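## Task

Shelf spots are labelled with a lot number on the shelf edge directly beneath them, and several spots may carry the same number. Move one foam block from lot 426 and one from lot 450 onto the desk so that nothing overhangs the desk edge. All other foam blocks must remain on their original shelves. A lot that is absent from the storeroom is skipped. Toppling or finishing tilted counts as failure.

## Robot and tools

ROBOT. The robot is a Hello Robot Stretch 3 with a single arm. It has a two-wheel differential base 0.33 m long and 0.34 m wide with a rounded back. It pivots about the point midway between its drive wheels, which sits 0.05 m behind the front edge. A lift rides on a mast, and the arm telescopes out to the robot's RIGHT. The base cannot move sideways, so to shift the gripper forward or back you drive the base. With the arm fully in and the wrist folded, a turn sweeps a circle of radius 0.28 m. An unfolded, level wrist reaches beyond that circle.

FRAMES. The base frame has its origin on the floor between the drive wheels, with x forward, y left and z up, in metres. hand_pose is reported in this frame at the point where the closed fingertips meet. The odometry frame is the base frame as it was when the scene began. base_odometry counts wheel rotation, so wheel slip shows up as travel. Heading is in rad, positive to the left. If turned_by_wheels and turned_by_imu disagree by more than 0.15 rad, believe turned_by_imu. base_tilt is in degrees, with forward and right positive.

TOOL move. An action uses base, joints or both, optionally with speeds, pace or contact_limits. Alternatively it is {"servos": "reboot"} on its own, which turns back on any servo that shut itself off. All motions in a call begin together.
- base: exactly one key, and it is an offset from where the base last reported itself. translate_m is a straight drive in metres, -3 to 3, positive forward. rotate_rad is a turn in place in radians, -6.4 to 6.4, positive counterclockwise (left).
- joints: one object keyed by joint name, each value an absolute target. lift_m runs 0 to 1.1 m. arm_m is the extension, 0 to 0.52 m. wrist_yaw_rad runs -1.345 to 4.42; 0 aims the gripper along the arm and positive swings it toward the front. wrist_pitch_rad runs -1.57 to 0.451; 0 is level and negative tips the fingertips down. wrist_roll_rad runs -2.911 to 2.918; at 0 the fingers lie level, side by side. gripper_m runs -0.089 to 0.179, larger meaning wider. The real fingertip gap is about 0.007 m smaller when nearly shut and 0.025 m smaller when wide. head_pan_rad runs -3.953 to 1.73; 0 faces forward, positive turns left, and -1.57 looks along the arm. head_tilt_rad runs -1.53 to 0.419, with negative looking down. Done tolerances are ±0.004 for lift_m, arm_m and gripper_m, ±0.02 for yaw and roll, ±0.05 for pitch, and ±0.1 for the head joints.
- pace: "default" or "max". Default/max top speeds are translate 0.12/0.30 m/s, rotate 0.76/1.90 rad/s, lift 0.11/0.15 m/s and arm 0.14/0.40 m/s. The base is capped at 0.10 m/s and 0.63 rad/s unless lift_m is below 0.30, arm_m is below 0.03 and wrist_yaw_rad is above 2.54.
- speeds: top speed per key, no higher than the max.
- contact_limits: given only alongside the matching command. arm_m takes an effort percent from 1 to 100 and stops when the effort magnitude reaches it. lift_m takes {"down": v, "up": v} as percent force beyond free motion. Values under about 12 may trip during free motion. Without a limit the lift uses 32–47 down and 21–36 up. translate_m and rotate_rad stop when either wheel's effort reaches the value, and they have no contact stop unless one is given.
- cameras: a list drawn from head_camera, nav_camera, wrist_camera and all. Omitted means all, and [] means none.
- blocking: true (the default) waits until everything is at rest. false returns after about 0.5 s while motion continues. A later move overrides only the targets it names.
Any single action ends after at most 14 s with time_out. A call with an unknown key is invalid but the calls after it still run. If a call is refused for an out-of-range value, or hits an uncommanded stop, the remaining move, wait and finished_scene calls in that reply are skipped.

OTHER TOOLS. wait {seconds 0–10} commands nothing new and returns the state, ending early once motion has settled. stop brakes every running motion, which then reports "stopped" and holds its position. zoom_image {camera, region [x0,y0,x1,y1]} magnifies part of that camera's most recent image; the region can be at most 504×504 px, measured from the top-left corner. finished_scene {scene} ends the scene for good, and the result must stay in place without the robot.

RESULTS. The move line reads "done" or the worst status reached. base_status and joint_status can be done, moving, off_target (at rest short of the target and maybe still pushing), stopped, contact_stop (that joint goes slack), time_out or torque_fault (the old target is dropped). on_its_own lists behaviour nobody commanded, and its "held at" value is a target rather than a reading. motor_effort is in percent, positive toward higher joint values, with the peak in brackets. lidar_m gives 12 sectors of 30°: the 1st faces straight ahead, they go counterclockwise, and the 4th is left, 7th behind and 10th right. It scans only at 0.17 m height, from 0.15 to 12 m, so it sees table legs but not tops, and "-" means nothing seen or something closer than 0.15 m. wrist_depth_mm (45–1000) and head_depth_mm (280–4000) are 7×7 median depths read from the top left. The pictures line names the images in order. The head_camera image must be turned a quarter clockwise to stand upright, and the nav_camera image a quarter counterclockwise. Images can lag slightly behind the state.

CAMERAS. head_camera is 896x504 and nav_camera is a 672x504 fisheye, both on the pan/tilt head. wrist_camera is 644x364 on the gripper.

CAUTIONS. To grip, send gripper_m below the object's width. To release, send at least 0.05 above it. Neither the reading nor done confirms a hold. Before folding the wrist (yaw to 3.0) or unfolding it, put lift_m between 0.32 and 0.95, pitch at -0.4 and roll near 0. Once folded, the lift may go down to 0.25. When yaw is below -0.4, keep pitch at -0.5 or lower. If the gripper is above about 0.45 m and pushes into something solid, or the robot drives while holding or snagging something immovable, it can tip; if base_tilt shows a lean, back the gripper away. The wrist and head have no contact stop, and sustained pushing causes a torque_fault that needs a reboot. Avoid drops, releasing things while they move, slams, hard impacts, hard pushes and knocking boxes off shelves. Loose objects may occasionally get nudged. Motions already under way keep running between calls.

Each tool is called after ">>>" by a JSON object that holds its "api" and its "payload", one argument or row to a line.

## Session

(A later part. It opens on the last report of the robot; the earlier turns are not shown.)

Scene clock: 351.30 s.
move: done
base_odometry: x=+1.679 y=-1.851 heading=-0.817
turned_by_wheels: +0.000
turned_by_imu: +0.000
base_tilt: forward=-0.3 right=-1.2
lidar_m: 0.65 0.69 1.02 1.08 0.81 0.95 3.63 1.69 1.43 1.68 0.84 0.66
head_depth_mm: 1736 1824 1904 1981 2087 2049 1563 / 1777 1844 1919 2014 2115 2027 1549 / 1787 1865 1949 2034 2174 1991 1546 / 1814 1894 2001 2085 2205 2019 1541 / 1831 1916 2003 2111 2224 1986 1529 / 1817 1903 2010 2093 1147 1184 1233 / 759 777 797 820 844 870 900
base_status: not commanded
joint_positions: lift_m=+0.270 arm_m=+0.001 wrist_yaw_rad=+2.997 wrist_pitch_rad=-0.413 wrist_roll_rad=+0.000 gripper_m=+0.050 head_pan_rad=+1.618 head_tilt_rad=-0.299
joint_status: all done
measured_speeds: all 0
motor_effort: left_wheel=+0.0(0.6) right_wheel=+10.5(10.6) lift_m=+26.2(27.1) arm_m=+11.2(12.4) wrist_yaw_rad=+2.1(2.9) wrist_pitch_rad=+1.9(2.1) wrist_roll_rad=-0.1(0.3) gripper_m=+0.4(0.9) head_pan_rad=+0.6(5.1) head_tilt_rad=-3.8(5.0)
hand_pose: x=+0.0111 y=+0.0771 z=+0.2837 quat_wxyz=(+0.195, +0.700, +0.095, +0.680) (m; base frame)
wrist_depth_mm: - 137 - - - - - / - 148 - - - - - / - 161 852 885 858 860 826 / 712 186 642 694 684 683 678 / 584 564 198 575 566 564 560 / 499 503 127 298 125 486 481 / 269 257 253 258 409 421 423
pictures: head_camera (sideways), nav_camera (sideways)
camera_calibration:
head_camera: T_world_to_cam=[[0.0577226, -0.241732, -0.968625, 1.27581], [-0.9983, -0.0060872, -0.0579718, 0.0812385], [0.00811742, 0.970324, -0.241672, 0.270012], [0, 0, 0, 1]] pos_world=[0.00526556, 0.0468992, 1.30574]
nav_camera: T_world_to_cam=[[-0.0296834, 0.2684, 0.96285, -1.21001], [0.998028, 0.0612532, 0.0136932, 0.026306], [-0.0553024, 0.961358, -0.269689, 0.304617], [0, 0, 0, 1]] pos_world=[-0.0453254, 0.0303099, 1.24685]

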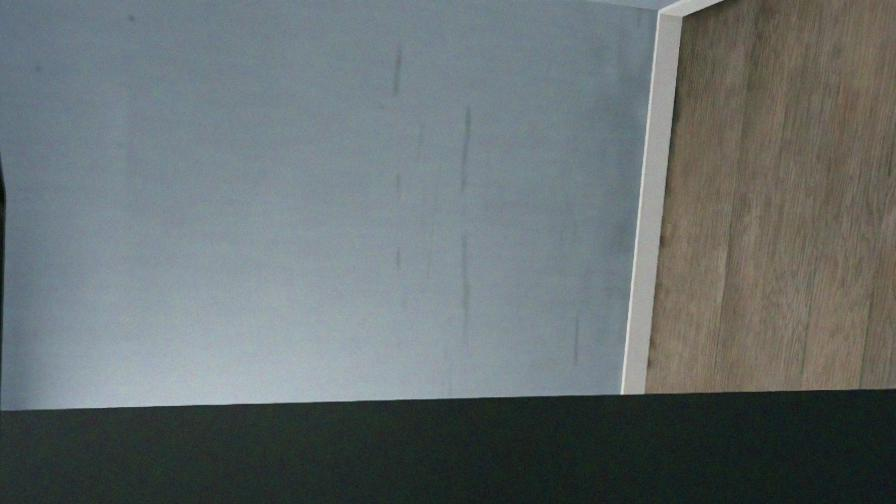

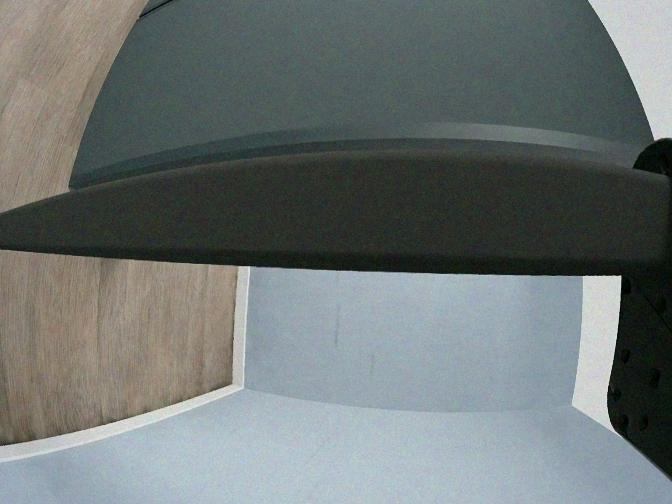

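>>> {"api": "move", "payload": {
  "base": {"translate_m": 0.14},
  "cameras": []
}}

>>> {"api": "move", "payload": {
  "base": {"rotate_rad": 1.597},
  "joints": {"head_pan_rad": 0.0, "head_tilt_rad": -0.3},
  "cameras": ["nav_camera"]
}}

Scene clock: 362.90 s.
move: done
base_odometry: x=+1.775 y=-1.953 heading=-0.817
turned_by_wheels: +0.000
turned_by_imu: -0.001
base_tilt: forward=-0.4 right=-1.1
lidar_m: 0.51 0.54 0.80 2.05 0.80 0.93 3.56 1.81 1.51 1.48 0.67 0.52
head_depth_mm: 1741 1805 1874 1953 1895 1810 1528 / 1766 1827 1911 2004 2111 2026 1553 / 1766 1870 1947 2037 2145 2027 1548 / 1788 1876 1952 2044 2152 2033 1536 / 1819 1898 1984 2100 2209 1990 1528 / 1825 1913 2008 2102 2228 1983 1524 / 1857 1938 2020 2136 2217 1811 1288
base_status: done
joint_positions: lift_m=+0.270 arm_m=+0.001 wrist_yaw_rad=+2.997 wrist_pitch_rad=-0.413 wrist_roll_rad=+0.000 gripper_m=+0.050 head_pan_rad=+1.600 head_tilt_rad=-0.300
joint_status: not commanded
measured_speeds: all 0
motor_effort: left_wheel=+5.2(8.7) right_wheel=+4.1(12.8) lift_m=+27.4(28.0) arm_m=+11.9(12.4) wrist_yaw_rad=+1.8(3.1) wrist_pitch_rad=+2.0(2.1) wrist_roll_rad=+0.2(0.3) gripper_m=+0.3(1.1) head_pan_rad=-3.3(3.6) head_tilt_rad=-2.8(4.1)
hand_pose: x=+0.0111 y=+0.0771 z=+0.2837 quat_wxyz=(+0.195, +0.700, +0.095, +0.680) (m; base frame)
wrist_depth_mm: - 137 - - - - - / - 147 - - - - - / - 161 861 885 875 827 - / 692 186 641 709 692 690 654 / 593 562 198 577 565 566 565 / 499 501 127 298 125 483 483 / 270 256 255 260 417 424 422
pictures: none
No camera images: "cameras" was empty.

Scene clock: 366.30 s.
move: done
base_odometry: x=+1.775 y=-1.953 heading=+0.780
turned_by_wheels: +1.597
turned_by_imu: +1.571
base_tilt: forward=-0.2 right=-1.3
lidar_m: 2.05 0.78 0.94 3.76 2.11 1.51 1.45 0.66 0.52 0.51 0.55 0.82
head_depth_mm: 1737 1804 1856 1862 1793 1731 1517 / 1757 1834 1912 2008 2128 2021 1545 / 1772 1849 1937 2041 2135 2025 1552 / 1782 1847 1956 2048 2166 2002 1536 / 1801 1891 1977 2078 2187 2006 1530 / 1805 1903 2006 2097 2217 1974 1526 / 1840 1915 2031 2119 2204 1891 1420
base_status: done
joint_positions: lift_m=+0.270 arm_m=+0.001 wrist_yaw_rad=+2.997 wrist_pitch_rad=-0.413 wrist_roll_rad=+0.000 gripper_m=+0.050 head_pan_rad=-0.001 head_tilt_rad=-0.300
joint_status: all done
measured_speeds: all 0
motor_effort: left_wheel=-9.3(12.8) right_wheel=+7.8(12.7) lift_m=+28.1(28.9) arm_m=+2.7(12.0) wrist_yaw_rad=+2.8(3.4) wrist_pitch_rad=+2.0(2.1) wrist_roll_rad=+0.2(0.3) gripper_m=+0.2(0.9) head_pan_rad=+3.4(4.7) head_tilt_rad=-2.8(7.1)
hand_pose: x=+0.0111 y=+0.0771 z=+0.2837 quat_wxyz=(+0.195, +0.700, +0.095, +0.680) (m; base frame)
wrist_depth_mm: - 137 - - - - - / - 148 - - - - - / 912 162 839 892 869 848 - / 720 186 637 702 689 683 680 / 587 561 198 571 577 572 563 / 499 503 127 297 125 486 480 / 271 257 255 259 416 426 418
pictures: nav_camera (sideways)
camera_calibration:
nav_camera: T_world_to_cam=[[0.2705, 0.0166766, 0.962575, -1.21142], [0.0128884, -0.999823, 0.0137001, 0.0322569], [0.962634, 0.00870017, -0.270667, 0.299665], [0, 0, 0, 1]] pos_world=[0.0388054, 0.0498464, 1.24675]

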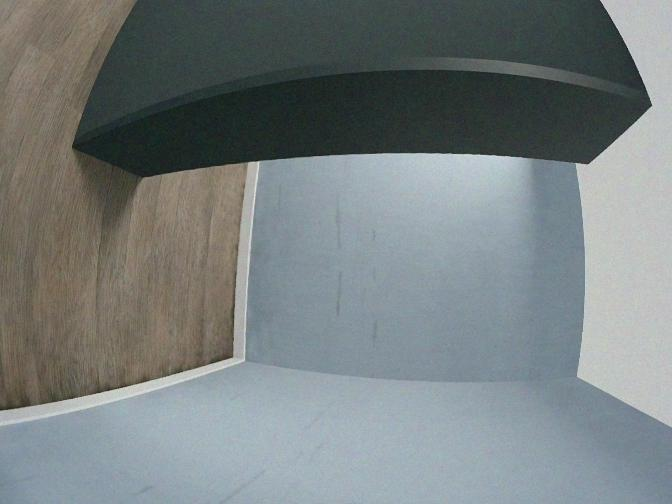

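>>> {"api": "move", "payload": {
  "base": {"translate_m": 1.6},
  "pace": "max",
  "speeds": {"translate_m": 0.2},
  "joints": {"head_pan_rad": 1.0},
  "cameras": ["nav_camera"]
}}

Scene clock: 390.83 s.
move: done
base_odometry: x=+2.913 y=-0.828 heading=+0.780
turned_by_wheels: +0.000
turned_by_imu: +0.001
base_tilt: forward=-0.3 right=-1.3
lidar_m: 0.47 0.51 0.76 2.21 1.27 0.64 1.91 0.87 0.68 0.67 0.61 0.48
head_depth_mm: 549 559 571 584 598 612 628 / 626 639 657 673 691 712 732 / 730 750 771 796 821 848 882 / 875 909 938 973 1014 1052 1094 / 1093 1140 1188 1259 1319 1395 1420 / 1459 1543 1645 1747 1881 1831 1527 / 2159 2389 2623 2942 2645 1969 1523
base_status: done
joint_positions: lift_m=+0.270 arm_m=+0.001 wrist_yaw_rad=+2.997 wrist_pitch_rad=-0.413 wrist_roll_rad=+0.000 gripper_m=+0.050 head_pan_rad=+1.000 head_tilt_rad=-0.300
joint_status: all done
measured_speeds: all 0
motor_effort: left_wheel=+5.4(9.2) right_wheel=+4.8(15.0) lift_m=+28.4(30.1) arm_m=-8.9(12.8) wrist_yaw_rad=+1.9(4.2) wrist_pitch_rad=+2.0(2.1) wrist_roll_rad=-0.2(0.3) gripper_m=-0.1(0.9) head_pan_rad=-2.7(4.9) head_tilt_rad=+0.7(2.5)
hand_pose: x=+0.0111 y=+0.0771 z=+0.2837 quat_wxyz=(+0.195, +0.700, +0.095, +0.680) (m; base frame)
wrist_depth_mm: - 137 - - - - - / - 148 - - - - - / - 162 843 878 867 823 608 / 682 185 648 699 699 686 551 / 587 560 198 570 571 567 546 / 502 497 127 298 125 482 478 / 270 256 255 261 416 423 421
pictures: nav_camera (sideways)
camera_calibration:
nav_camera: T_world_to_cam=[[0.131814, 0.236791, 0.962577, -1.21059], [0.849003, -0.528211, 0.013677, 0.0272044], [0.511683, 0.815428, -0.270661, 0.302339], [0, 0, 0, 1]] pos_world=[-0.0182259, 0.0544901, 1.24675]

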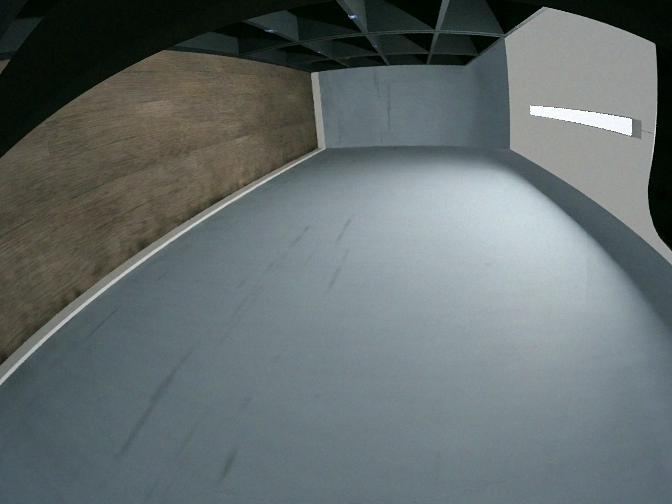

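>>> {"api": "move", "payload": {
  "base": {"rotate_rad": -1.6},
  "joints": {"head_pan_rad": -2.2, "head_tilt_rad": -0.35},
  "cameras": ["nav_camera"]
}}

>>> {"api": "move", "payload": {
  "base": {"translate_m": -0.8},
  "joints": {"head_pan_rad": -1.57, "head_tilt_rad": -0.4},
  "cameras": ["head_camera", "nav_camera"]
}}

>>> {"api": "move", "payload": {
  "joints": {"head_pan_rad": -1.57, "head_tilt_rad": -0.85},
  "cameras": ["head_camera"]
}}

Scene clock: 407.33 s.
move: done
base_odometry: x=+2.913 y=-0.828 heading=-0.820
turned_by_wheels: -1.600
turned_by_imu: -1.574
base_tilt: forward=-0.2 right=-1.1
lidar_m: 0.67 0.62 0.48 0.48 0.51 0.74 2.22 1.29 0.63 1.98 0.88 0.68
head_depth_mm: 1206 934 1380 1029 1442 1141 1399 / 1105 970 1281 1111 1421 1115 1284 / 568 798 1184 1092 1338 1129 935 / 554 579 608 643 687 744 799 / 660 699 738 784 836 893 959 / 821 882 950 2652 2324 1721 1370 / 2816 2893 2977 3147 2566 1870 1449
base_status: done
joint_positions: lift_m=+0.270 arm_m=+0.001 wrist_yaw_rad=+2.997 wrist_pitch_rad=-0.413 wrist_roll_rad=+0.000 gripper_m=+0.050 head_pan_rad=-2.204 head_tilt_rad=-0.350
joint_status: all done
measured_speeds: all 0
motor_effort: left_wheel=+8.0(12.5) right_wheel=-9.5(12.9) lift_m=+27.9(28.8) arm_m=-12.5(12.6) wrist_yaw_rad=+2.0(3.3) wrist_pitch_rad=+2.1(2.1) wrist_roll_rad=+0.2(0.3) gripper_m=+0.1(0.8) head_pan_rad=+3.8(6.2) head_tilt_rad=-3.1(7.3)
hand_pose: x=+0.0111 y=+0.0771 z=+0.2837 quat_wxyz=(+0.195, +0.700, +0.095, +0.680) (m; base frame)
wrist_depth_mm: 472 137 482 479 479 482 479 / 512 147 512 520 522 519 522 / - 161 171 - - - - / - 178 189 - - - - / 584 559 198 576 570 563 564 / 503 498 127 297 125 484 479 / 270 257 253 258 415 421 420
pictures: nav_camera (sideways)
camera_calibration:
nav_camera: T_world_to_cam=[[-0.174528, -0.266485, 0.947906, -1.18957], [-0.814809, 0.579586, 0.0129169, 0.0383393], [-0.552835, -0.770107, -0.318289, 0.370909], [0, 0, 0, 1]] pos_world=[0.0286765, -0.0535849, 1.24517]

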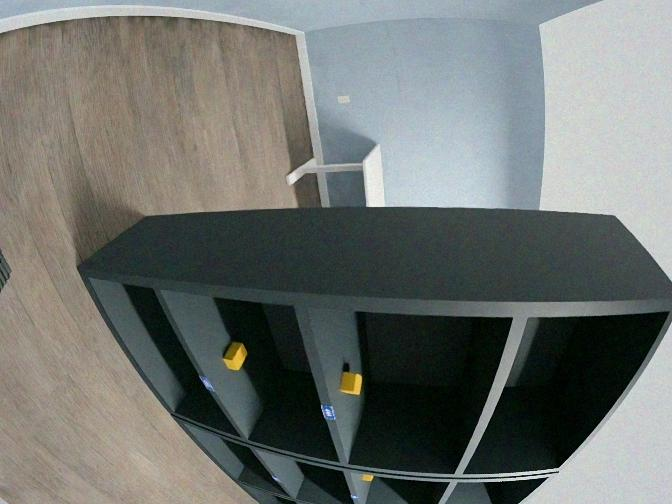

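Scene clock: 415.30 s.
move: done
base_odometry: x=+2.367 y=-0.243 heading=-0.820
turned_by_wheels: +0.000
turned_by_imu: +0.000
base_tilt: forward=-0.3 right=-1.2
lidar_m: 1.46 0.71 0.56 0.55 0.58 0.85 1.44 0.63 0.67 0.91 0.62 1.49
head_depth_mm: 438 789 840 883 601 963 849 / 445 797 849 882 597 987 843 / 451 799 856 888 568 984 838 / 461 806 867 898 571 982 808 / 468 812 868 905 581 1008 829 / 478 820 876 895 575 1005 825 / 490 828 877 875 572 969 825
base_status: done
joint_positions: lift_m=+0.270 arm_m=+0.001 wrist_yaw_rad=+2.997 wrist_pitch_rad=-0.413 wrist_roll_rad=+0.000 gripper_m=+0.050 head_pan_rad=-1.570 head_tilt_rad=-0.401
joint_status: all done
measured_speeds: all 0
motor_effort: left_wheel=-5.3(10.4) right_wheel=-6.3(14.9) lift_m=+26.5(28.6) arm_m=-9.7(12.7) wrist_yaw_rad=+1.6(3.4) wrist_pitch_rad=+2.0(2.2) wrist_roll_rad=+0.3(0.4) gripper_m=+0.4(0.9) head_pan_rad=-3.2(5.0) head_tilt_rad=+5.0(6.5)
hand_pose: x=+0.0111 y=+0.0771 z=+0.2837 quat_wxyz=(+0.195, +0.700, +0.095, +0.680) (m; base frame)
wrist_depth_mm: 532 137 528 536 533 533 544 / - 148 - - - - - / - 161 170 - - - - / 683 182 189 668 670 656 654 / 590 566 198 578 577 568 562 / 502 498 127 296 125 480 485 / 271 257 255 260 412 422 423
pictures: head_camera (sideways), nav_camera (sideways)
camera_calibration:
head_camera: T_world_to_cam=[[-0.0465747, 0.341035, -0.938896, 1.23761], [0.997507, -0.0340096, -0.0618355, 0.0740138], [-0.0530196, -0.939435, -0.338601, 0.39663], [0, 0, 0, 1]] pos_world=[0.00484102, -0.046941, 1.30086]
nav_camera: T_world_to_cam=[[0.0173348, -0.365741, 0.930555, -1.16816], [-0.999791, -0.0163898, 0.0121828, 0.0404535], [0.0107959, -0.930572, -0.365948, 0.429417], [0, 0, 0, 1]] pos_world=[0.0560588, -0.0269754, 1.24368]

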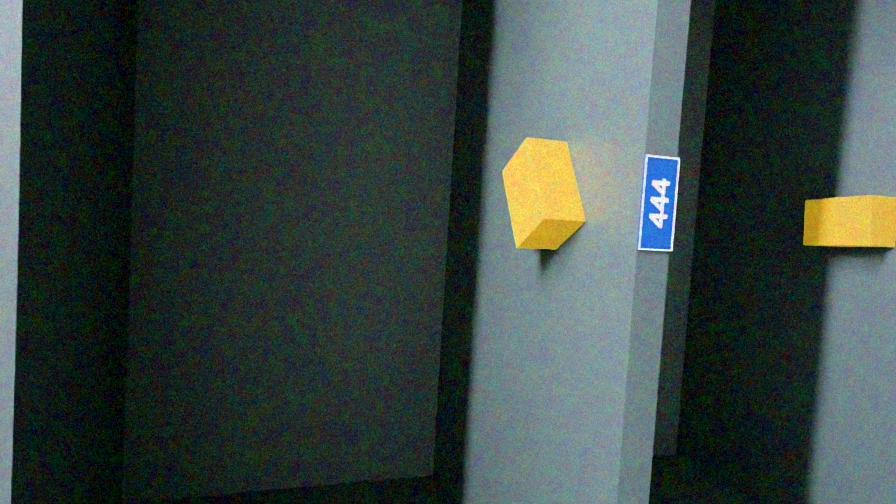

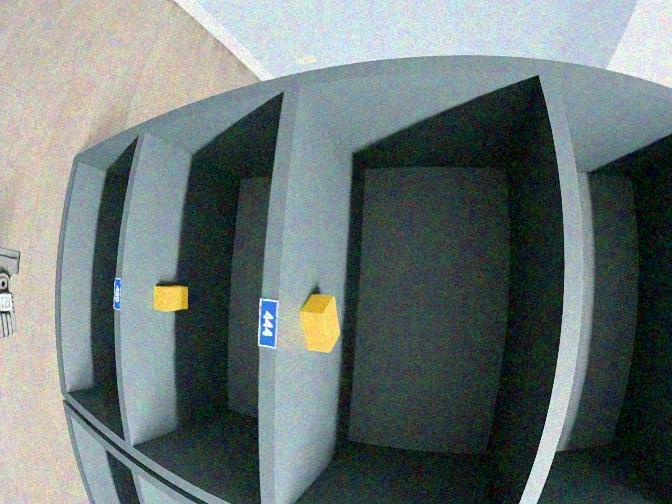

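Scene clock: 416.17 s.
move: done
base_odometry: x=+2.367 y=-0.243 heading=-0.820
turned_by_wheels: +0.000
turned_by_imu: +0.000
base_tilt: forward=-0.3 right=-1.2
lidar_m: 1.46 0.72 0.56 0.54 0.58 0.86 1.44 0.63 0.67 0.91 0.61 1.49
head_depth_mm: 748 704 525 1064 884 1166 1128 / 755 696 541 1052 880 1207 1127 / 763 686 535 1044 875 1200 1119 / 769 679 532 1037 888 1198 1111 / 778 669 542 1025 884 1203 1106 / 784 661 536 1022 897 1207 1098 / 789 653 549 980 891 1176 1095
base_status: not commanded
joint_positions: lift_m=+0.270 arm_m=+0.001 wrist_yaw_rad=+2.997 wrist_pitch_rad=-0.413 wrist_roll_rad=+0.000 gripper_m=+0.050 head_pan_rad=-1.570 head_tilt_rad=-0.855
joint_status: all done
measured_speeds: all 0
motor_effort: left_wheel=-5.3(5.6) right_wheel=-5.8(7.2) lift_m=+27.6(27.7) arm_m=-9.9(10.9) wrist_yaw_rad=+1.6(2.9) wrist_pitch_rad=+1.9(2.1) wrist_roll_rad=+0.1(0.3) gripper_m=+0.5(0.8) head_pan_rad=-2.8(4.5) head_tilt_rad=-5.7(9.4)
hand_pose: x=+0.0111 y=+0.0771 z=+0.2837 quat_wxyz=(+0.195, +0.700, +0.095, +0.680) (m; base frame)
wrist_depth_mm: 535 137 531 532 534 532 534 / - 147 - - - - - / - 161 170 - - - - / 691 182 188 671 662 662 653 / 589 559 198 571 567 565 564 / 504 496 127 296 125 482 480 / 271 257 255 260 415 422 420
pictures: head_camera (sideways)
camera_calibration:
head_camera: T_world_to_cam=[[-0.0466022, 0.718479, -0.693985, 0.91836], [0.997484, -0.00367843, -0.0707909, 0.0856192], [-0.0534146, -0.695539, -0.716501, 0.88826], [0, 0, 0, 1]] pos_world=[0.0048398, -0.0416889, 1.27983]

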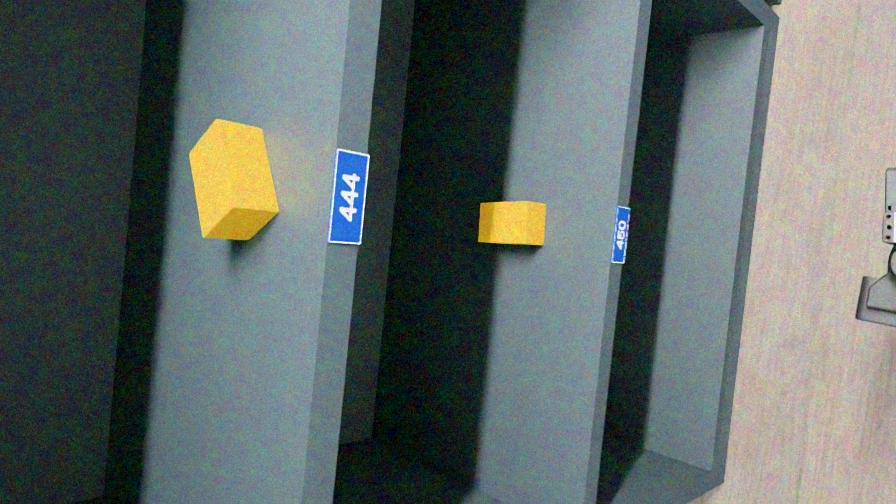

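>>> {"api": "zoom_image", "payload": {
  "camera": "head_camera",
  "region": [460, 170, 660, 290]
}}

Scaled by 2.520 from the camera's 896x504 image, which has a finer 1280x720 frame.

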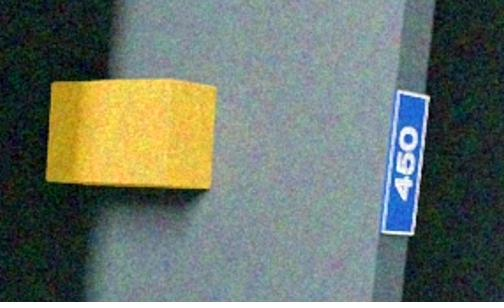

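>>> {"api": "move", "payload": {
  "base": {"rotate_rad": 1.516},
  "cameras": []
}}

>>> {"api": "move", "payload": {
  "base": {"translate_m": 0.17},
  "cameras": []
}}

>>> {"api": "move", "payload": {
  "base": {"rotate_rad": -1.597},
  "cameras": []
}}

>>> {"api": "move", "payload": {
  "base": {"translate_m": -0.024},
  "joints": {"lift_m": 0.6},
  "cameras": ["head_camera"]
}}

Scene clock: 449.50 s.
move: done
base_odometry: x=+2.367 y=-0.243 heading=+0.696
turned_by_wheels: +1.516
turned_by_imu: +1.491
base_tilt: forward=-0.4 right=-1.3
lidar_m: 0.54 0.57 0.79 2.31 0.64 0.63 0.91 0.62 1.51 1.46 0.76 0.56
head_depth_mm: 1237 1415 1656 1827 1514 1288 1113 / 1237 1422 1669 1817 1495 1291 1122 / 1241 1426 1671 1798 1495 1275 1112 / 1254 1423 1680 1774 1479 1268 1112 / 1253 1429 1672 1760 1470 1263 1104 / 1253 1432 1691 1751 1458 1252 1110 / 1257 1410 1564 1594 1432 1250 1105
base_status: done
joint_positions: lift_m=+0.270 arm_m=+0.001 wrist_yaw_rad=+2.997 wrist_pitch_rad=-0.413 wrist_roll_rad=+0.000 gripper_m=+0.050 head_pan_rad=-1.570 head_tilt_rad=-0.850
joint_status: not commanded
measured_speeds: all 0
motor_effort: left_wheel=-8.3(12.9) right_wheel=+9.4(12.3) lift_m=+26.0(27.5) arm_m=-12.4(12.9) wrist_yaw_rad=+2.6(3.5) wrist_pitch_rad=+2.0(2.1) wrist_roll_rad=+0.2(0.3) gripper_m=+0.2(0.8) head_pan_rad=-1.7(2.6) head_tilt_rad=+1.6(2.7)
hand_pose: x=+0.0111 y=+0.0771 z=+0.2837 quat_wxyz=(+0.195, +0.700, +0.095, +0.680) (m; base frame)
wrist_depth_mm: - 137 - - - - - / - 147 - - - - - / - 161 843 890 886 813 645 / - 185 641 694 681 685 654 / 585 568 198 576 572 571 564 / 502 494 127 298 125 487 485 / 269 256 254 259 414 426 419
pictures: none
No camera images: "cameras" was empty.

Scene clock: 452.20 s.
move: done
base_odometry: x=+2.498 y=-0.134 heading=+0.696
turned_by_wheels: +0.000
turned_by_imu: +0.000
base_tilt: forward=-0.2 right=-1.3
lidar_m: 0.38 0.39 0.54 1.58 1.51 0.76 1.08 0.75 1.51 1.36 0.53 0.39
head_depth_mm: 1234 1418 1643 1818 1507 1296 1133 / 1239 1415 1664 1803 1499 1286 1128 / 1236 1418 1666 1781 1485 1281 1116 / 1255 1423 1666 1786 1475 1267 1113 / 1252 1439 1666 1756 1474 1261 1108 / 1246 1418 1600 1629 1428 1257 1104 / 1016 1045 1080 1112 1151 1171 1080
base_status: done
joint_positions: lift_m=+0.270 arm_m=+0.001 wrist_yaw_rad=+2.997 wrist_pitch_rad=-0.413 wrist_roll_rad=+0.000 gripper_m=+0.050 head_pan_rad=-1.570 head_tilt_rad=-0.850
joint_status: not commanded
measured_speeds: all 0
motor_effort: left_wheel=+6.0(6.8) right_wheel=+5.7(14.5) lift_m=+25.8(27.0) arm_m=-11.7(12.8) wrist_yaw_rad=+1.9(3.2) wrist_pitch_rad=+2.0(2.1) wrist_roll_rad=+0.0(0.3) gripper_m=+0.5(0.9) head_pan_rad=-1.1(2.1) head_tilt_rad=+1.1(2.6)
hand_pose: x=+0.0111 y=+0.0771 z=+0.2837 quat_wxyz=(+0.195, +0.700, +0.095, +0.680) (m; base frame)
wrist_depth_mm: - 137 - - - - 436 / - 147 - - - - 443 / 855 161 853 884 883 637 445 / 719 186 646 690 686 637 452 / 588 560 198 571 573 551 454 / 501 497 127 298 125 485 444 / 270 257 255 259 413 423 415
pictures: none
No camera images: "cameras" was empty.

Scene clock: 455.60 s.
move: done
base_odometry: x=+2.498 y=-0.134 heading=-0.901
turned_by_wheels: -1.597
turned_by_imu: -1.572
base_tilt: forward=-0.2 right=-1.3
lidar_m: 1.42 0.53 0.39 0.38 0.39 0.54 1.52 1.49 0.76 1.08 0.75 1.52
head_depth_mm: 893 716 1159 1042 1139 1266 1129 / 889 705 1201 1057 1373 1290 1125 / 892 684 1190 1054 1364 1272 1115 / 896 657 1190 1012 1364 1268 1110 / 888 678 1204 1038 1347 1265 1109 / 883 669 1201 1031 1345 1259 1101 / 888 660 1149 1019 1278 1246 1098
base_status: done
joint_positions: lift_m=+0.270 arm_m=+0.001 wrist_yaw_rad=+2.997 wrist_pitch_rad=-0.413 wrist_roll_rad=+0.000 gripper_m=+0.050 head_pan_rad=-1.570 head_tilt_rad=-0.850
joint_status: not commanded
measured_speeds: all 0
motor_effort: left_wheel=+7.9(12.3) right_wheel=-9.2(13.1) lift_m=+25.4(26.8) arm_m=-11.9(13.3) wrist_yaw_rad=+1.9(3.3) wrist_pitch_rad=+2.1(2.1) wrist_roll_rad=+0.1(0.3) gripper_m=+0.8(0.8) head_pan_rad=+0.0(1.3) head_tilt_rad=+1.7(2.3)
hand_pose: x=+0.0111 y=+0.0771 z=+0.2837 quat_wxyz=(+0.195, +0.700, +0.095, +0.680) (m; base frame)
wrist_depth_mm: 361 137 377 392 399 409 416 / 392 147 407 420 430 446 455 / 426 161 439 465 472 489 503 / 469 186 477 509 522 537 538 / 505 502 199 541 538 542 563 / 495 494 127 297 125 487 483 / 270 257 254 260 413 424 423
pictures: none
No camera images: "cameras" was empty.

Scene clock: 459.43 s.
move: done
base_odometry: x=+2.483 y=-0.116 heading=-0.901
turned_by_wheels: +0.000
turned_by_imu: +0.000
base_tilt: forward=-0.3 right=-1.2
lidar_m: 1.42 0.53 0.39 0.38 0.39 0.54 1.53 1.47 0.75 1.08 0.77 1.54
head_depth_mm: 887 713 1108 1031 1127 1282 1129 / 891 704 1197 1059 1345 1285 404 / 893 694 1192 1052 1366 1277 397 / 895 658 1188 1014 1359 1269 438 / 887 673 1197 1037 1349 1261 463 / 884 667 1200 1027 1344 1257 1102 / 885 659 1174 1021 1306 1254 1103
base_status: done
joint_positions: lift_m=+0.600 arm_m=+0.001 wrist_yaw_rad=+2.997 wrist_pitch_rad=-0.413 wrist_roll_rad=+0.000 gripper_m=+0.050 head_pan_rad=-1.570 head_tilt_rad=-0.850
joint_status: all done
measured_speeds: all 0
motor_effort: left_wheel=-4.2(8.8) right_wheel=-6.4(12.4) lift_m=+29.3(33.1) arm_m=-11.8(12.8) wrist_yaw_rad=+1.5(3.1) wrist_pitch_rad=+2.0(2.1) wrist_roll_rad=+0.2(0.3) gripper_m=+0.5(0.8) head_pan_rad=+0.8(0.9) head_tilt_rad=+0.6(1.9)
hand_pose: x=+0.0111 y=+0.0771 z=+0.6137 quat_wxyz=(+0.195, +0.700, +0.095, +0.680) (m; base frame)
wrist_depth_mm: 361 137 377 389 399 407 420 / 395 147 410 422 431 443 454 / 428 162 440 465 478 487 503 / 466 185 478 510 524 536 537 / 519 514 199 538 148 - - / - - 126 - 124 - - / - 99 268 734 741 733 744
pictures: head_camera (sideways)
camera_calibration:
head_camera: T_world_to_cam=[[-0.0466718, 0.714834, -0.697735, 0.923162], [0.997481, -0.00399908, -0.070819, 0.085656], [-0.0534141, -0.699283, -0.712846, 0.883554], [0, 0, 0, 1]] pos_world=[0.00483959, -0.0417108, 1.28003]

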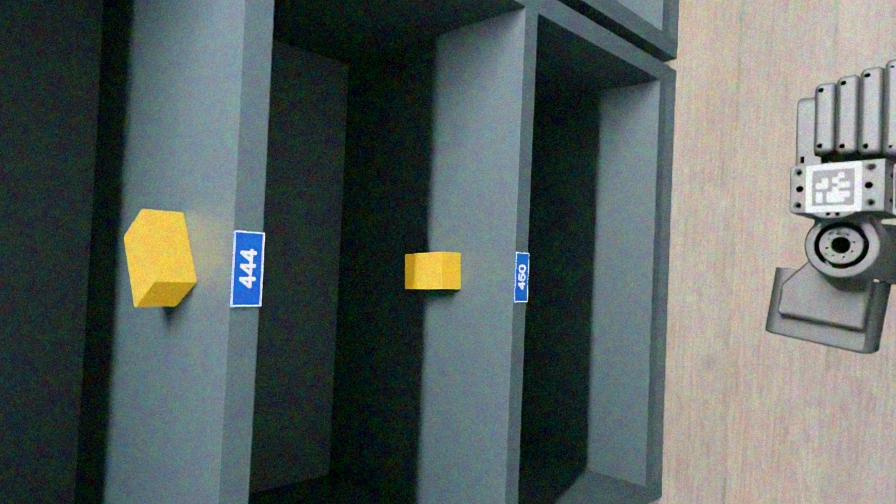

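>>> {"api": "move", "payload": {
  "joints": {"wrist_yaw_rad":0.0,"gripper_m":0.179},
  "cameras": []
}}

>>> {"api": "move", "payload": {
  "joints": {"wrist_pitch_rad":-0.1,"lift_m":0.5},
  "cameras": ["wrist_camera","head_camera"]
}}

Scene clock: 503.40 s.
move: done
base_odometry: x=+2.483 y=-0.116 heading=-0.901
turned_by_wheels: +0.000
turned_by_imu: +0.000
base_tilt: forward=-0.2 right=-1.2
lidar_m: 1.43 0.53 0.39 0.38 0.39 0.54 1.53 1.47 0.75 1.08 0.77 1.54
head_depth_mm: 890 712 1100 1028 1132 1284 1130 / 891 702 1202 1060 1341 1282 405 / 895 696 1189 1048 1369 1258 397 / 893 659 1190 1015 1363 521 439 / 887 674 1194 1035 1352 1229 1112 / 880 669 1192 1026 1349 1257 1099 / 885 661 1174 1020 1312 1250 1097
base_status: not commanded
joint_positions: lift_m=+0.600 arm_m=+0.001 wrist_yaw_rad=+0.003 wrist_pitch_rad=-0.413 wrist_roll_rad=+0.000 gripper_m=+0.179 head_pan_rad=-1.570 head_tilt_rad=-0.850
joint_status: all done
measured_speeds: all 0
motor_effort: left_wheel=-4.7(5.2) right_wheel=-6.2(7.4) lift_m=+30.0(30.0) arm_m=-11.0(11.8) wrist_yaw_rad=-3.4(6.5) wrist_pitch_rad=+2.0(2.1) wrist_roll_rad=+0.1(0.3) gripper_m=+0.6(83.3) head_pan_rad=+1.5(2.1) head_tilt_rad=+0.1(1.6)
hand_pose: x=-0.0208 y=-0.3705 z=+0.6137 quat_wxyz=(+0.693, +0.146, -0.691, -0.144) (m; base frame)
wrist_depth_mm: - - - - - - - / - - - - - - - / - - - - - - - / - - - - - - - / - 146 - - - 876 - / 123 139 - - - - - / 743 737 - - - - 105
pictures: none
No camera images: "cameras" was empty.

Scene clock: 505.13 s.
move: done
base_odometry: x=+2.483 y=-0.116 heading=-0.901
turned_by_wheels: +0.000
turned_by_imu: +0.000
base_tilt: forward=-0.3 right=-1.2
lidar_m: 1.42 0.53 0.39 0.38 0.39 0.54 1.53 1.48 0.75 1.08 0.77 1.54
head_depth_mm: 891 713 1105 1027 1132 1288 1135 / 891 705 1198 1057 1348 1281 1118 / 893 695 1187 1053 1368 1243 1117 / 891 661 1196 1019 1360 1264 556 / 886 674 1193 1041 1346 1236 1111 / 882 667 1199 1028 1348 1257 1099 / 884 661 1172 1021 1303 1251 1095
base_status: not commanded
joint_positions: lift_m=+0.500 arm_m=+0.001 wrist_yaw_rad=+0.003 wrist_pitch_rad=-0.123 wrist_roll_rad=+0.000 gripper_m=+0.179 head_pan_rad=-1.570 head_tilt_rad=-0.850
joint_status: all done
measured_speeds: all 0
motor_effort: left_wheel=-4.9(4.9) right_wheel=-6.4(7.1) lift_m=+24.6(28.0) arm_m=-10.5(11.6) wrist_yaw_rad=-3.2(4.3) wrist_pitch_rad=+3.9(6.1) wrist_roll_rad=-0.1(0.3) gripper_m=+0.7(1.1) head_pan_rad=+1.4(2.4) head_tilt_rad=+1.0(1.4)
hand_pose: x=-0.0207 y=-0.3969 z=+0.5833 quat_wxyz=(+0.706, +0.045, -0.705, -0.043) (m; base frame)
wrist_depth_mm: - - - - - - - / - - - - - 758 - / - - - - - - - / - - - - - - - / - 142 - - - 867 - / - 140 - - - - - / - - - - - - 105
pictures: head_camera (sideways), wrist_camera
camera_calibration:
head_camera: T_world_to_cam=[[-0.0466718, 0.714834, -0.697735, 0.923162], [0.997481, -0.00399908, -0.070819, 0.085656], [-0.0534141, -0.699283, -0.712846, 0.883554], [0, 0, 0, 1]] pos_world=[0.00483959, -0.0417108, 1.28003]
wrist_camera: T_world_to_cam=[[-0.998865, -0.0456778, -0.0134939, -0.0243656], [-0.00180145, 0.31934, -0.947639, 0.712039], [0.0475952, -0.946539, -0.31906, -0.0223855], [0, 0, 0, 1]] pos_world=[-0.0219898, -0.249684, 0.667284]

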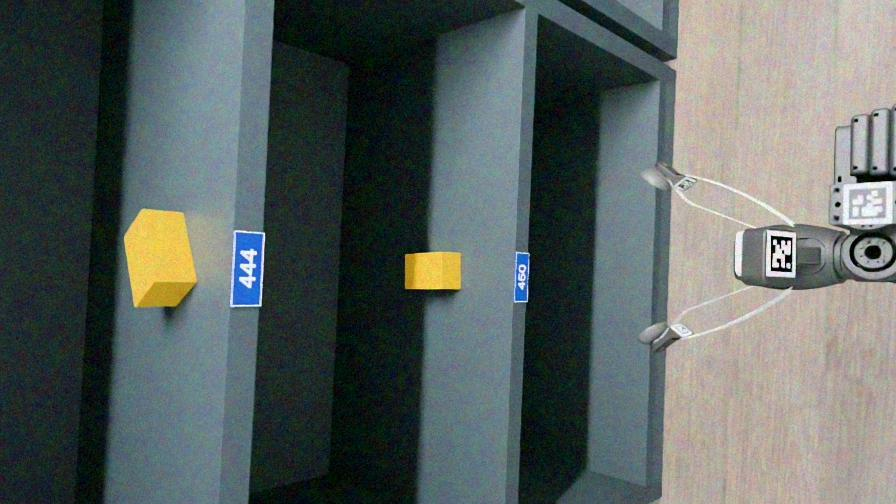

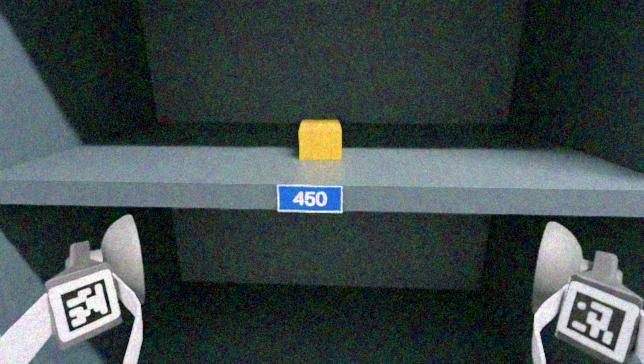

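>>> {"api": "zoom_image", "payload": {
  "camera": "wrist_camera",
  "region": [250, 100, 390, 220]
}}

Scaled by 3.600.

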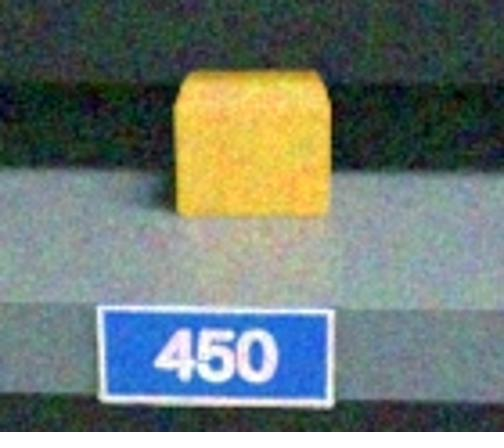

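>>> {"api": "move", "payload": {
  "base": {"translate_m":0.029},
  "joints": {"lift_m":0.484},
  "cameras": []
}}

>>> {"api": "move", "payload": {
  "joints": {"arm_m":0.18},
  "contact_limits": {"arm_m":35},
  "cameras": ["wrist_camera"]
}}

Scene clock: 518.57 s.
move: done
base_odometry: x=+2.501 y=-0.138 heading=-0.901
turned_by_wheels: +0.000
turned_by_imu: +0.000
base_tilt: forward=-0.3 right=-1.2
lidar_m: 1.42 0.53 0.39 0.38 0.39 0.54 1.53 1.50 0.76 1.08 0.75 1.51
head_depth_mm: 889 712 1166 1040 1142 1272 1130 / 894 704 1200 1056 1378 1285 1122 / 891 684 1187 1051 1361 1248 1119 / 895 657 1196 1018 1356 1269 576 / 886 675 1195 1036 1356 1237 1107 / 882 668 1199 1029 1347 1256 1098 / 886 660 1148 1020 1264 1251 1097
base_status: done
joint_positions: lift_m=+0.484 arm_m=+0.001 wrist_yaw_rad=+0.003 wrist_pitch_rad=-0.123 wrist_roll_rad=+0.000 gripper_m=+0.179 head_pan_rad=-1.570 head_tilt_rad=-0.850
joint_status: all done
measured_speeds: all 0
motor_effort: left_wheel=+6.3(9.8) right_wheel=+4.1(9.8) lift_m=+29.5(29.7) arm_m=-10.1(11.1) wrist_yaw_rad=-2.0(4.4) wrist_pitch_rad=+3.8(3.9) wrist_roll_rad=+0.0(0.3) gripper_m=+0.6(1.1) head_pan_rad=+2.1(3.3) head_tilt_rad=-0.1(0.9)
hand_pose: x=-0.0208 y=-0.3969 z=+0.5674 quat_wxyz=(+0.706, +0.045, -0.705, -0.043) (m; base frame)
wrist_depth_mm: - - - - - - - / - - - - - 771 - / - - - - - - - / - - - - - - - / - 142 - - - 854 - / - 139 - - - - - / - - - - - - 105
pictures: none
No camera images: "cameras" was empty.

Scene clock: 521.13 s.
move: done
base_odometry: x=+2.501 y=-0.138 heading=-0.901
turned_by_wheels: +0.000
turned_by_imu: +0.000
base_tilt: forward=-0.3 right=-1.2
lidar_m: 1.42 0.53 0.39 0.38 0.39 0.54 1.53 1.50 0.76 1.08 0.75 1.51
head_depth_mm: 891 712 1158 1041 1140 1272 1138 / 893 705 1201 1057 1385 1283 1104 / 894 684 1194 1052 1345 605 540 / 892 659 1197 1011 1333 650 1112 / 888 679 1199 1036 1327 1258 1108 / 879 668 1200 1026 1348 1253 1106 / 886 660 1152 1021 1267 1253 1101
base_status: not commanded
joint_positions: lift_m=+0.484 arm_m=+0.180 wrist_yaw_rad=+0.003 wrist_pitch_rad=-0.123 wrist_roll_rad=+0.000 gripper_m=+0.179 head_pan_rad=-1.570 head_tilt_rad=-0.850
joint_status: all done
measured_speeds: all 0
motor_effort: left_wheel=+6.0(6.8) right_wheel=+4.4(4.7) lift_m=+25.6(29.9) arm_m=+13.0(15.1) wrist_yaw_rad=-2.8(4.4) wrist_pitch_rad=+3.8(3.9) wrist_roll_rad=+0.2(0.3) gripper_m=+0.4(1.0) head_pan_rad=+3.1(3.7) head_tilt_rad=+0.1(1.0)
contact_limits: arm_m 35 (drawing in: default 31, maximum 55; extending or still: default 39, maximum 69)
hand_pose: x=-0.0208 y=-0.5763 z=+0.5674 quat_wxyz=(+0.706, +0.045, -0.705, -0.043) (m; base frame)
wrist_depth_mm: - - - - - - 568 / - - - - - - 589 / - - - - - - 620 / - - - - - - 306 / 254 238 252 269 252 250 252 / - 140 240 - 232 230 220 / - - - - - - 105
pictures: wrist_camera
camera_calibration:
wrist_camera: T_world_to_cam=[[-0.99887, -0.0455589, -0.0135391, -0.0326957], [-0.00170121, 0.318954, -0.947769, 0.754087], [0.0474977, -0.946674, -0.318671, -0.197613], [0, 0, 0, 1]] pos_world=[-0.0219897, -0.429084, 0.651284]

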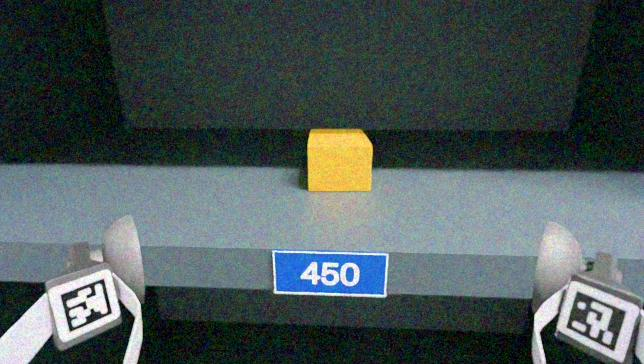

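>>> {"api": "move", "payload": {
  "joints": {"arm_m":0.34},
  "contact_limits": {"arm_m":35},
  "cameras": ["wrist_camera"]
}}

Scene clock: 529.40 s.
move: done
base_odometry: x=+2.501 y=-0.138 heading=-0.901
turned_by_wheels: +0.000
turned_by_imu: +0.000
base_tilt: forward=-0.4 right=-1.2
lidar_m: 1.42 0.53 0.39 0.38 0.39 0.54 1.52 1.50 0.76 1.08 0.75 1.51
head_depth_mm: 891 712 1161 1041 1147 1272 1130 / 892 704 1199 1058 1362 1288 1106 / 893 683 1191 1053 736 609 538 / 896 657 1191 1014 842 1270 1111 / 883 680 1194 1032 1344 1255 1111 / 880 669 1195 1029 1351 1257 1106 / 884 659 1150 1017 1262 1243 1098
base_status: not commanded
joint_positions: lift_m=+0.484 arm_m=+0.340 wrist_yaw_rad=+0.003 wrist_pitch_rad=-0.123 wrist_roll_rad=+0.000 gripper_m=+0.179 head_pan_rad=-1.570 head_tilt_rad=-0.850
joint_status: all done
measured_speeds: all 0
motor_effort: left_wheel=+6.3(6.8) right_wheel=+4.3(4.6) lift_m=+25.2(25.9) arm_m=+13.0(14.7) wrist_yaw_rad=-2.8(4.0) wrist_pitch_rad=+3.8(3.9) wrist_roll_rad=+0.1(0.3) gripper_m=+0.7(1.1) head_pan_rad=+3.5(4.0) head_tilt_rad=-0.2(1.0)
contact_limits: arm_m 35 (drawing in: default 31, maximum 55; extending or still: default 39, maximum 69)
hand_pose: x=-0.0208 y=-0.7363 z=+0.5674 quat_wxyz=(+0.706, +0.045, -0.705, -0.043) (m; base frame)
wrist_depth_mm: - - - - - - - / - - - - - - - / - - - - - - - / - - - - 330 332 329 / 253 237 250 - 251 250 249 / 119 176 192 175 191 191 191 / 145 156 155 155 155 155 107
pictures: wrist_camera
camera_calibration:
wrist_camera: T_world_to_cam=[[-0.99887, -0.0455589, -0.0135391, -0.0399851], [-0.00170121, 0.318954, -0.947769, 0.80512], [0.0474977, -0.946674, -0.318671, -0.34908], [0, 0, 0, 1]] pos_world=[-0.0219897, -0.589084, 0.651284]

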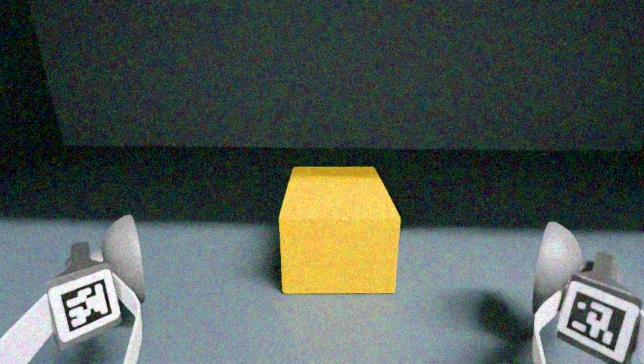

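>>> {"api": "move", "payload": {
  "joints": {"arm_m":0.39},
  "contact_limits": {"arm_m":35},
  "cameras": ["wrist_camera"]
}}

>>> {"api": "move", "payload": {
  "joints": {"gripper_m":0.075},
  "cameras": ["wrist_camera"]
}}

>>> {"api": "move", "payload": {
  "joints": {"gripper_m":0.024},
  "cameras": ["wrist_camera"]
}}

Scene clock: 538.30 s.
move: done
base_odometry: x=+2.501 y=-0.138 heading=-0.901
turned_by_wheels: +0.000
turned_by_imu: +0.000
base_tilt: forward=-0.3 right=-1.1
lidar_m: 1.42 0.53 0.39 0.38 0.39 0.54 1.52 1.51 0.76 1.08 0.75 1.51
head_depth_mm: 891 714 1165 1039 1139 1280 1128 / 896 702 1197 1065 1381 1285 1103 / 891 683 1184 1030 769 601 536 / 896 655 1189 1009 1328 1267 1115 / 882 677 1201 1010 1350 1258 1103 / 881 668 1197 1023 1348 1255 1105 / 884 660 1149 1023 1261 1244 1097
base_status: not commanded
joint_positions: lift_m=+0.484 arm_m=+0.390 wrist_yaw_rad=+0.003 wrist_pitch_rad=-0.123 wrist_roll_rad=+0.000 gripper_m=+0.179 head_pan_rad=-1.570 head_tilt_rad=-0.850
joint_status: all done
measured_speeds: all 0
motor_effort: left_wheel=+5.9(6.8) right_wheel=+3.5(4.3) lift_m=+28.9(29.3) arm_m=+12.0(14.5) wrist_yaw_rad=-3.3(4.3) wrist_pitch_rad=+3.6(3.8) wrist_roll_rad=-0.1(0.4) gripper_m=+0.5(1.2) head_pan_rad=+3.1(3.8) head_tilt_rad=-1.0(1.6)
contact_limits: arm_m 35 (drawing in: default 31, maximum 55; extending or still: default 39, maximum 69)
hand_pose: x=-0.0208 y=-0.7863 z=+0.5674 quat_wxyz=(+0.706, +0.045, -0.705, -0.043) (m; base frame)
wrist_depth_mm: - - - - 402 395 390 / - - - - - - - / - - - - - - - / - - - - 327 328 328 / 253 236 250 153 235 249 249 / 123 176 192 124 175 191 191 / 145 156 155 131 135 155 107
pictures: wrist_camera
camera_calibration:
wrist_camera: T_world_to_cam=[[-0.99887, -0.0455589, -0.0135391, -0.042263], [-0.00170121, 0.318954, -0.947769, 0.821067], [0.0474977, -0.946674, -0.318671, -0.396414], [0, 0, 0, 1]] pos_world=[-0.0219897, -0.639084, 0.651284]

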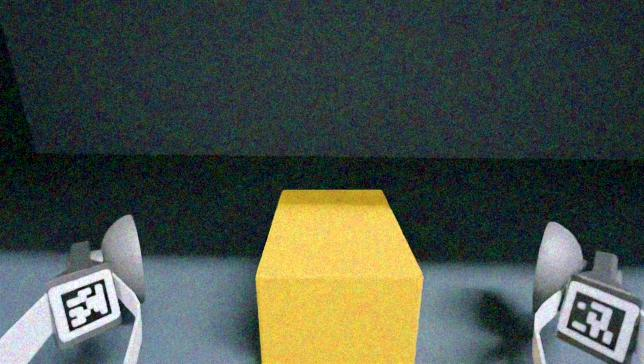

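Scene clock: 539.87 s.
move: done
base_odometry: x=+2.501 y=-0.138 heading=-0.901
turned_by_wheels: +0.000
turned_by_imu: +0.000
base_tilt: forward=-0.2 right=-1.1
lidar_m: 1.42 0.53 0.39 0.38 0.39 0.54 1.53 1.51 0.76 1.08 0.75 1.52
head_depth_mm: 890 714 1161 1043 1143 1267 1131 / 890 704 1203 1064 1379 1282 1102 / 891 683 1194 1052 769 601 537 / 896 658 1195 1000 1321 1275 1115 / 885 677 1200 1041 1345 1255 1110 / 880 666 1190 1027 1347 1257 1102 / 883 660 1147 1025 1260 1253 1095
base_status: not commanded
joint_positions: lift_m=+0.484 arm_m=+0.390 wrist_yaw_rad=+0.003 wrist_pitch_rad=-0.123 wrist_roll_rad=+0.000 gripper_m=+0.075 head_pan_rad=-1.570 head_tilt_rad=-0.850
joint_status: all done
measured_speeds: all 0
motor_effort: left_wheel=+6.3(6.7) right_wheel=+3.9(4.5) lift_m=+29.7(30.1) arm_m=+9.0(12.4) wrist_yaw_rad=-2.6(3.9) wrist_pitch_rad=+3.7(3.8) wrist_roll_rad=-0.3(0.3) gripper_m=-0.2(82.9) head_pan_rad=+2.8(3.6) head_tilt_rad=-1.0(1.5)
contact_limits: arm_m 35 (drawing in: default 31, maximum 55; extending or still: default 39, maximum 69)
hand_pose: x=-0.0208 y=-0.7863 z=+0.5674 quat_wxyz=(+0.706, +0.045, -0.705, -0.043) (m; base frame)
wrist_depth_mm: - - - - 399 397 392 / - - - - - - - / - - - - - - - / - - - - 329 330 327 / 251 251 155 153 152 249 248 / 193 192 129 126 126 191 190 / 150 100 144 132 135 144 154
pictures: wrist_camera
camera_calibration:
wrist_camera: T_world_to_cam=[[-0.998875, -0.0454641, -0.0135081, -0.0422226], [-0.00170038, 0.318954, -0.947769, 0.821068], [0.0473979, -0.946679, -0.318673, -0.396418], [0, 0, 0, 1]] pos_world=[-0.0219896, -0.639084, 0.651284]

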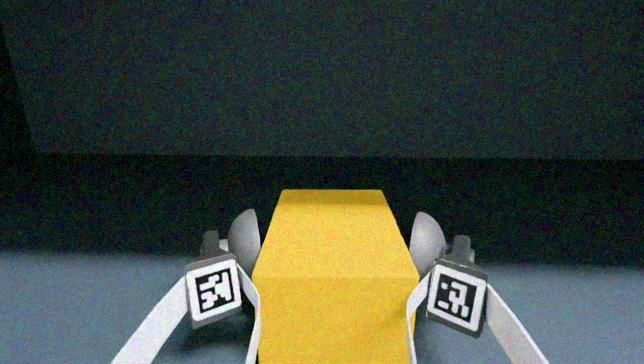

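Scene clock: 540.90 s.
move: done
base_odometry: x=+2.501 y=-0.138 heading=-0.901
turned_by_wheels: +0.000
turned_by_imu: +0.000
base_tilt: forward=-0.5 right=-1.2
lidar_m: 1.42 0.53 0.39 0.38 0.39 0.54 1.53 1.50 0.76 1.08 0.75 1.52
head_depth_mm: 892 712 1158 1045 1139 1275 1126 / 892 705 1199 1055 1378 1283 1103 / 895 683 1191 1052 769 600 537 / 896 658 1195 1003 1330 1267 1111 / 885 677 1195 1032 1348 1256 1108 / 881 669 1198 1029 1346 1250 1106 / 883 659 1140 1021 1262 1249 1094
base_status: not commanded
joint_positions: lift_m=+0.484 arm_m=+0.390 wrist_yaw_rad=+0.003 wrist_pitch_rad=-0.123 wrist_roll_rad=+0.000 gripper_m=+0.025 head_pan_rad=-1.570 head_tilt_rad=-0.850
joint_status: all done
measured_speeds: all 0
motor_effort: left_wheel=+6.3(6.7) right_wheel=+4.0(4.6) lift_m=+29.1(30.0) arm_m=+6.8(9.1) wrist_yaw_rad=-1.9(4.2) wrist_pitch_rad=+3.7(3.9) wrist_roll_rad=-0.1(0.3) gripper_m=-15.1(87.2) head_pan_rad=+3.0(3.6) head_tilt_rad=-0.8(1.5)
contact_limits: arm_m 35 (drawing in: default 31, maximum 55; extending or still: default 39, maximum 69)
hand_pose: x=-0.0208 y=-0.7863 z=+0.5674 quat_wxyz=(+0.706, +0.045, -0.705, -0.043) (m; base frame)
wrist_depth_mm: - - - - 396 397 393 / - - - - - - - / - - - - - - - / - - - - 330 329 327 / 252 251 156 153 153 249 249 / 192 192 129 129 127 191 191 / 150 101 150 135 144 149 155
pictures: wrist_camera
camera_calibration:
wrist_camera: T_world_to_cam=[[-0.998875, -0.0454641, -0.0135081, -0.0422226], [-0.00170038, 0.318954, -0.947769, 0.821068], [0.0473979, -0.946679, -0.318673, -0.396418], [0, 0, 0, 1]] pos_world=[-0.0219896, -0.639084, 0.651284]

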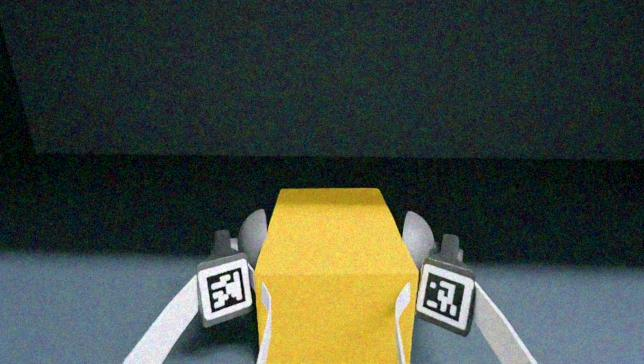

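>>> {"api": "move", "payload": {
  "joints": {"gripper_m":0.015},
  "cameras": []
}}

>>> {"api": "move", "payload": {
  "joints": {"lift_m":0.56},
  "speeds": {"lift_m":0.05},
  "cameras": ["wrist_camera"]
}}

Scene clock: 546.67 s.
move: done
base_odometry: x=+2.501 y=-0.138 heading=-0.901
turned_by_wheels: +0.000
turned_by_imu: +0.000
base_tilt: forward=-0.2 right=-1.1
lidar_m: 1.42 0.53 0.39 0.38 0.39 0.54 1.53 1.50 0.76 1.08 0.75 1.52
head_depth_mm: 891 713 1158 1050 1140 1269 1131 / 892 704 1194 1061 1378 1283 1102 / 893 685 1192 1053 769 600 538 / 895 659 1196 1003 1320 1268 1114 / 885 678 1200 1039 1347 1263 1112 / 884 668 1195 1029 1342 1257 1098 / 884 658 1150 1020 1263 1244 1093
base_status: not commanded
joint_positions: lift_m=+0.484 arm_m=+0.390 wrist_yaw_rad=+0.003 wrist_pitch_rad=-0.123 wrist_roll_rad=+0.000 gripper_m=+0.016 head_pan_rad=-1.570 head_tilt_rad=-0.850
joint_status: all done
measured_speeds: all 0
motor_effort: left_wheel=+6.4(6.8) right_wheel=+4.3(4.3) lift_m=+28.8(29.5) arm_m=-1.1(1.4) wrist_yaw_rad=-2.3(4.2) wrist_pitch_rad=+3.8(3.8) wrist_roll_rad=-0.2(0.3) gripper_m=-18.7(58.6) head_pan_rad=+2.5(3.1) head_tilt_rad=-0.8(1.3)
contact_limits: arm_m 35 (drawing in: default 31, maximum 55; extending or still: default 39, maximum 69)
hand_pose: x=-0.0208 y=-0.7863 z=+0.5674 quat_wxyz=(+0.706, +0.045, -0.705, -0.043) (m; base frame)
wrist_depth_mm: - - - - 402 394 394 / - - - - - - - / - - - - - - - / - - - - 329 328 328 / 251 251 156 153 152 250 249 / 192 192 129 128 126 191 190 / 150 101 150 135 138 144 154
pictures: none
No camera images: "cameras" was empty.

Scene clock: 548.73 s.
move: done
base_odometry: x=+2.501 y=-0.138 heading=-0.901
turned_by_wheels: +0.000
turned_by_imu: +0.000
base_tilt: forward=-0.4 right=-1.0
lidar_m: 1.43 0.53 0.39 0.38 0.39 0.54 1.53 1.50 0.76 1.08 0.75 1.51
head_depth_mm: 890 712 1160 1045 1146 1278 1130 / 892 706 1202 1060 1373 1265 461 / 889 682 1194 1018 624 1211 1068 / 896 658 1196 785 1358 1260 1114 / 887 679 1195 1036 1350 1264 1112 / 883 668 1200 1023 1347 1263 1097 / 884 658 1148 1020 1261 1255 1098
base_status: not commanded
joint_positions: lift_m=+0.560 arm_m=+0.390 wrist_yaw_rad=+0.003 wrist_pitch_rad=-0.123 wrist_roll_rad=+0.000 gripper_m=+0.016 head_pan_rad=-1.570 head_tilt_rad=-0.850
joint_status: all done
measured_speeds: all 0
motor_effort: left_wheel=+6.2(6.9) right_wheel=+4.3(4.3) lift_m=+29.6(32.7) arm_m=-5.4(5.6) wrist_yaw_rad=-2.5(4.6) wrist_pitch_rad=+3.7(3.8) wrist_roll_rad=+0.0(0.3) gripper_m=-18.6(18.8) head_pan_rad=+3.1(3.4) head_tilt_rad=-1.1(1.8)
contact_limits: arm_m 35 (drawing in: default 31, maximum 55; extending or still: default 39, maximum 69)
hand_pose: x=-0.0208 y=-0.7863 z=+0.6434 quat_wxyz=(+0.706, +0.045, -0.705, -0.043) (m; base frame)
wrist_depth_mm: - - - - 400 393 395 / - - - - - - - / - - - - - - - / - - - - - - - / - - 153 153 147 - - / 306 305 129 129 126 300 316 / 257 101 247 134 238 246 257
pictures: wrist_camera
camera_calibration:
wrist_camera: T_world_to_cam=[[-0.998875, -0.0454641, -0.0135081, -0.041196], [-0.00170038, 0.318954, -0.947769, 0.893098], [0.0473979, -0.946679, -0.318673, -0.372199], [0, 0, 0, 1]] pos_world=[-0.0219896, -0.639084, 0.727284]

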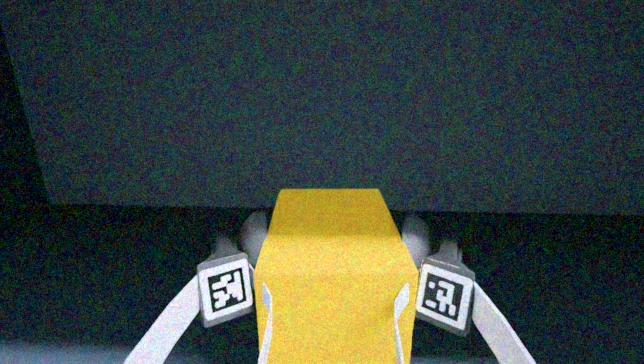

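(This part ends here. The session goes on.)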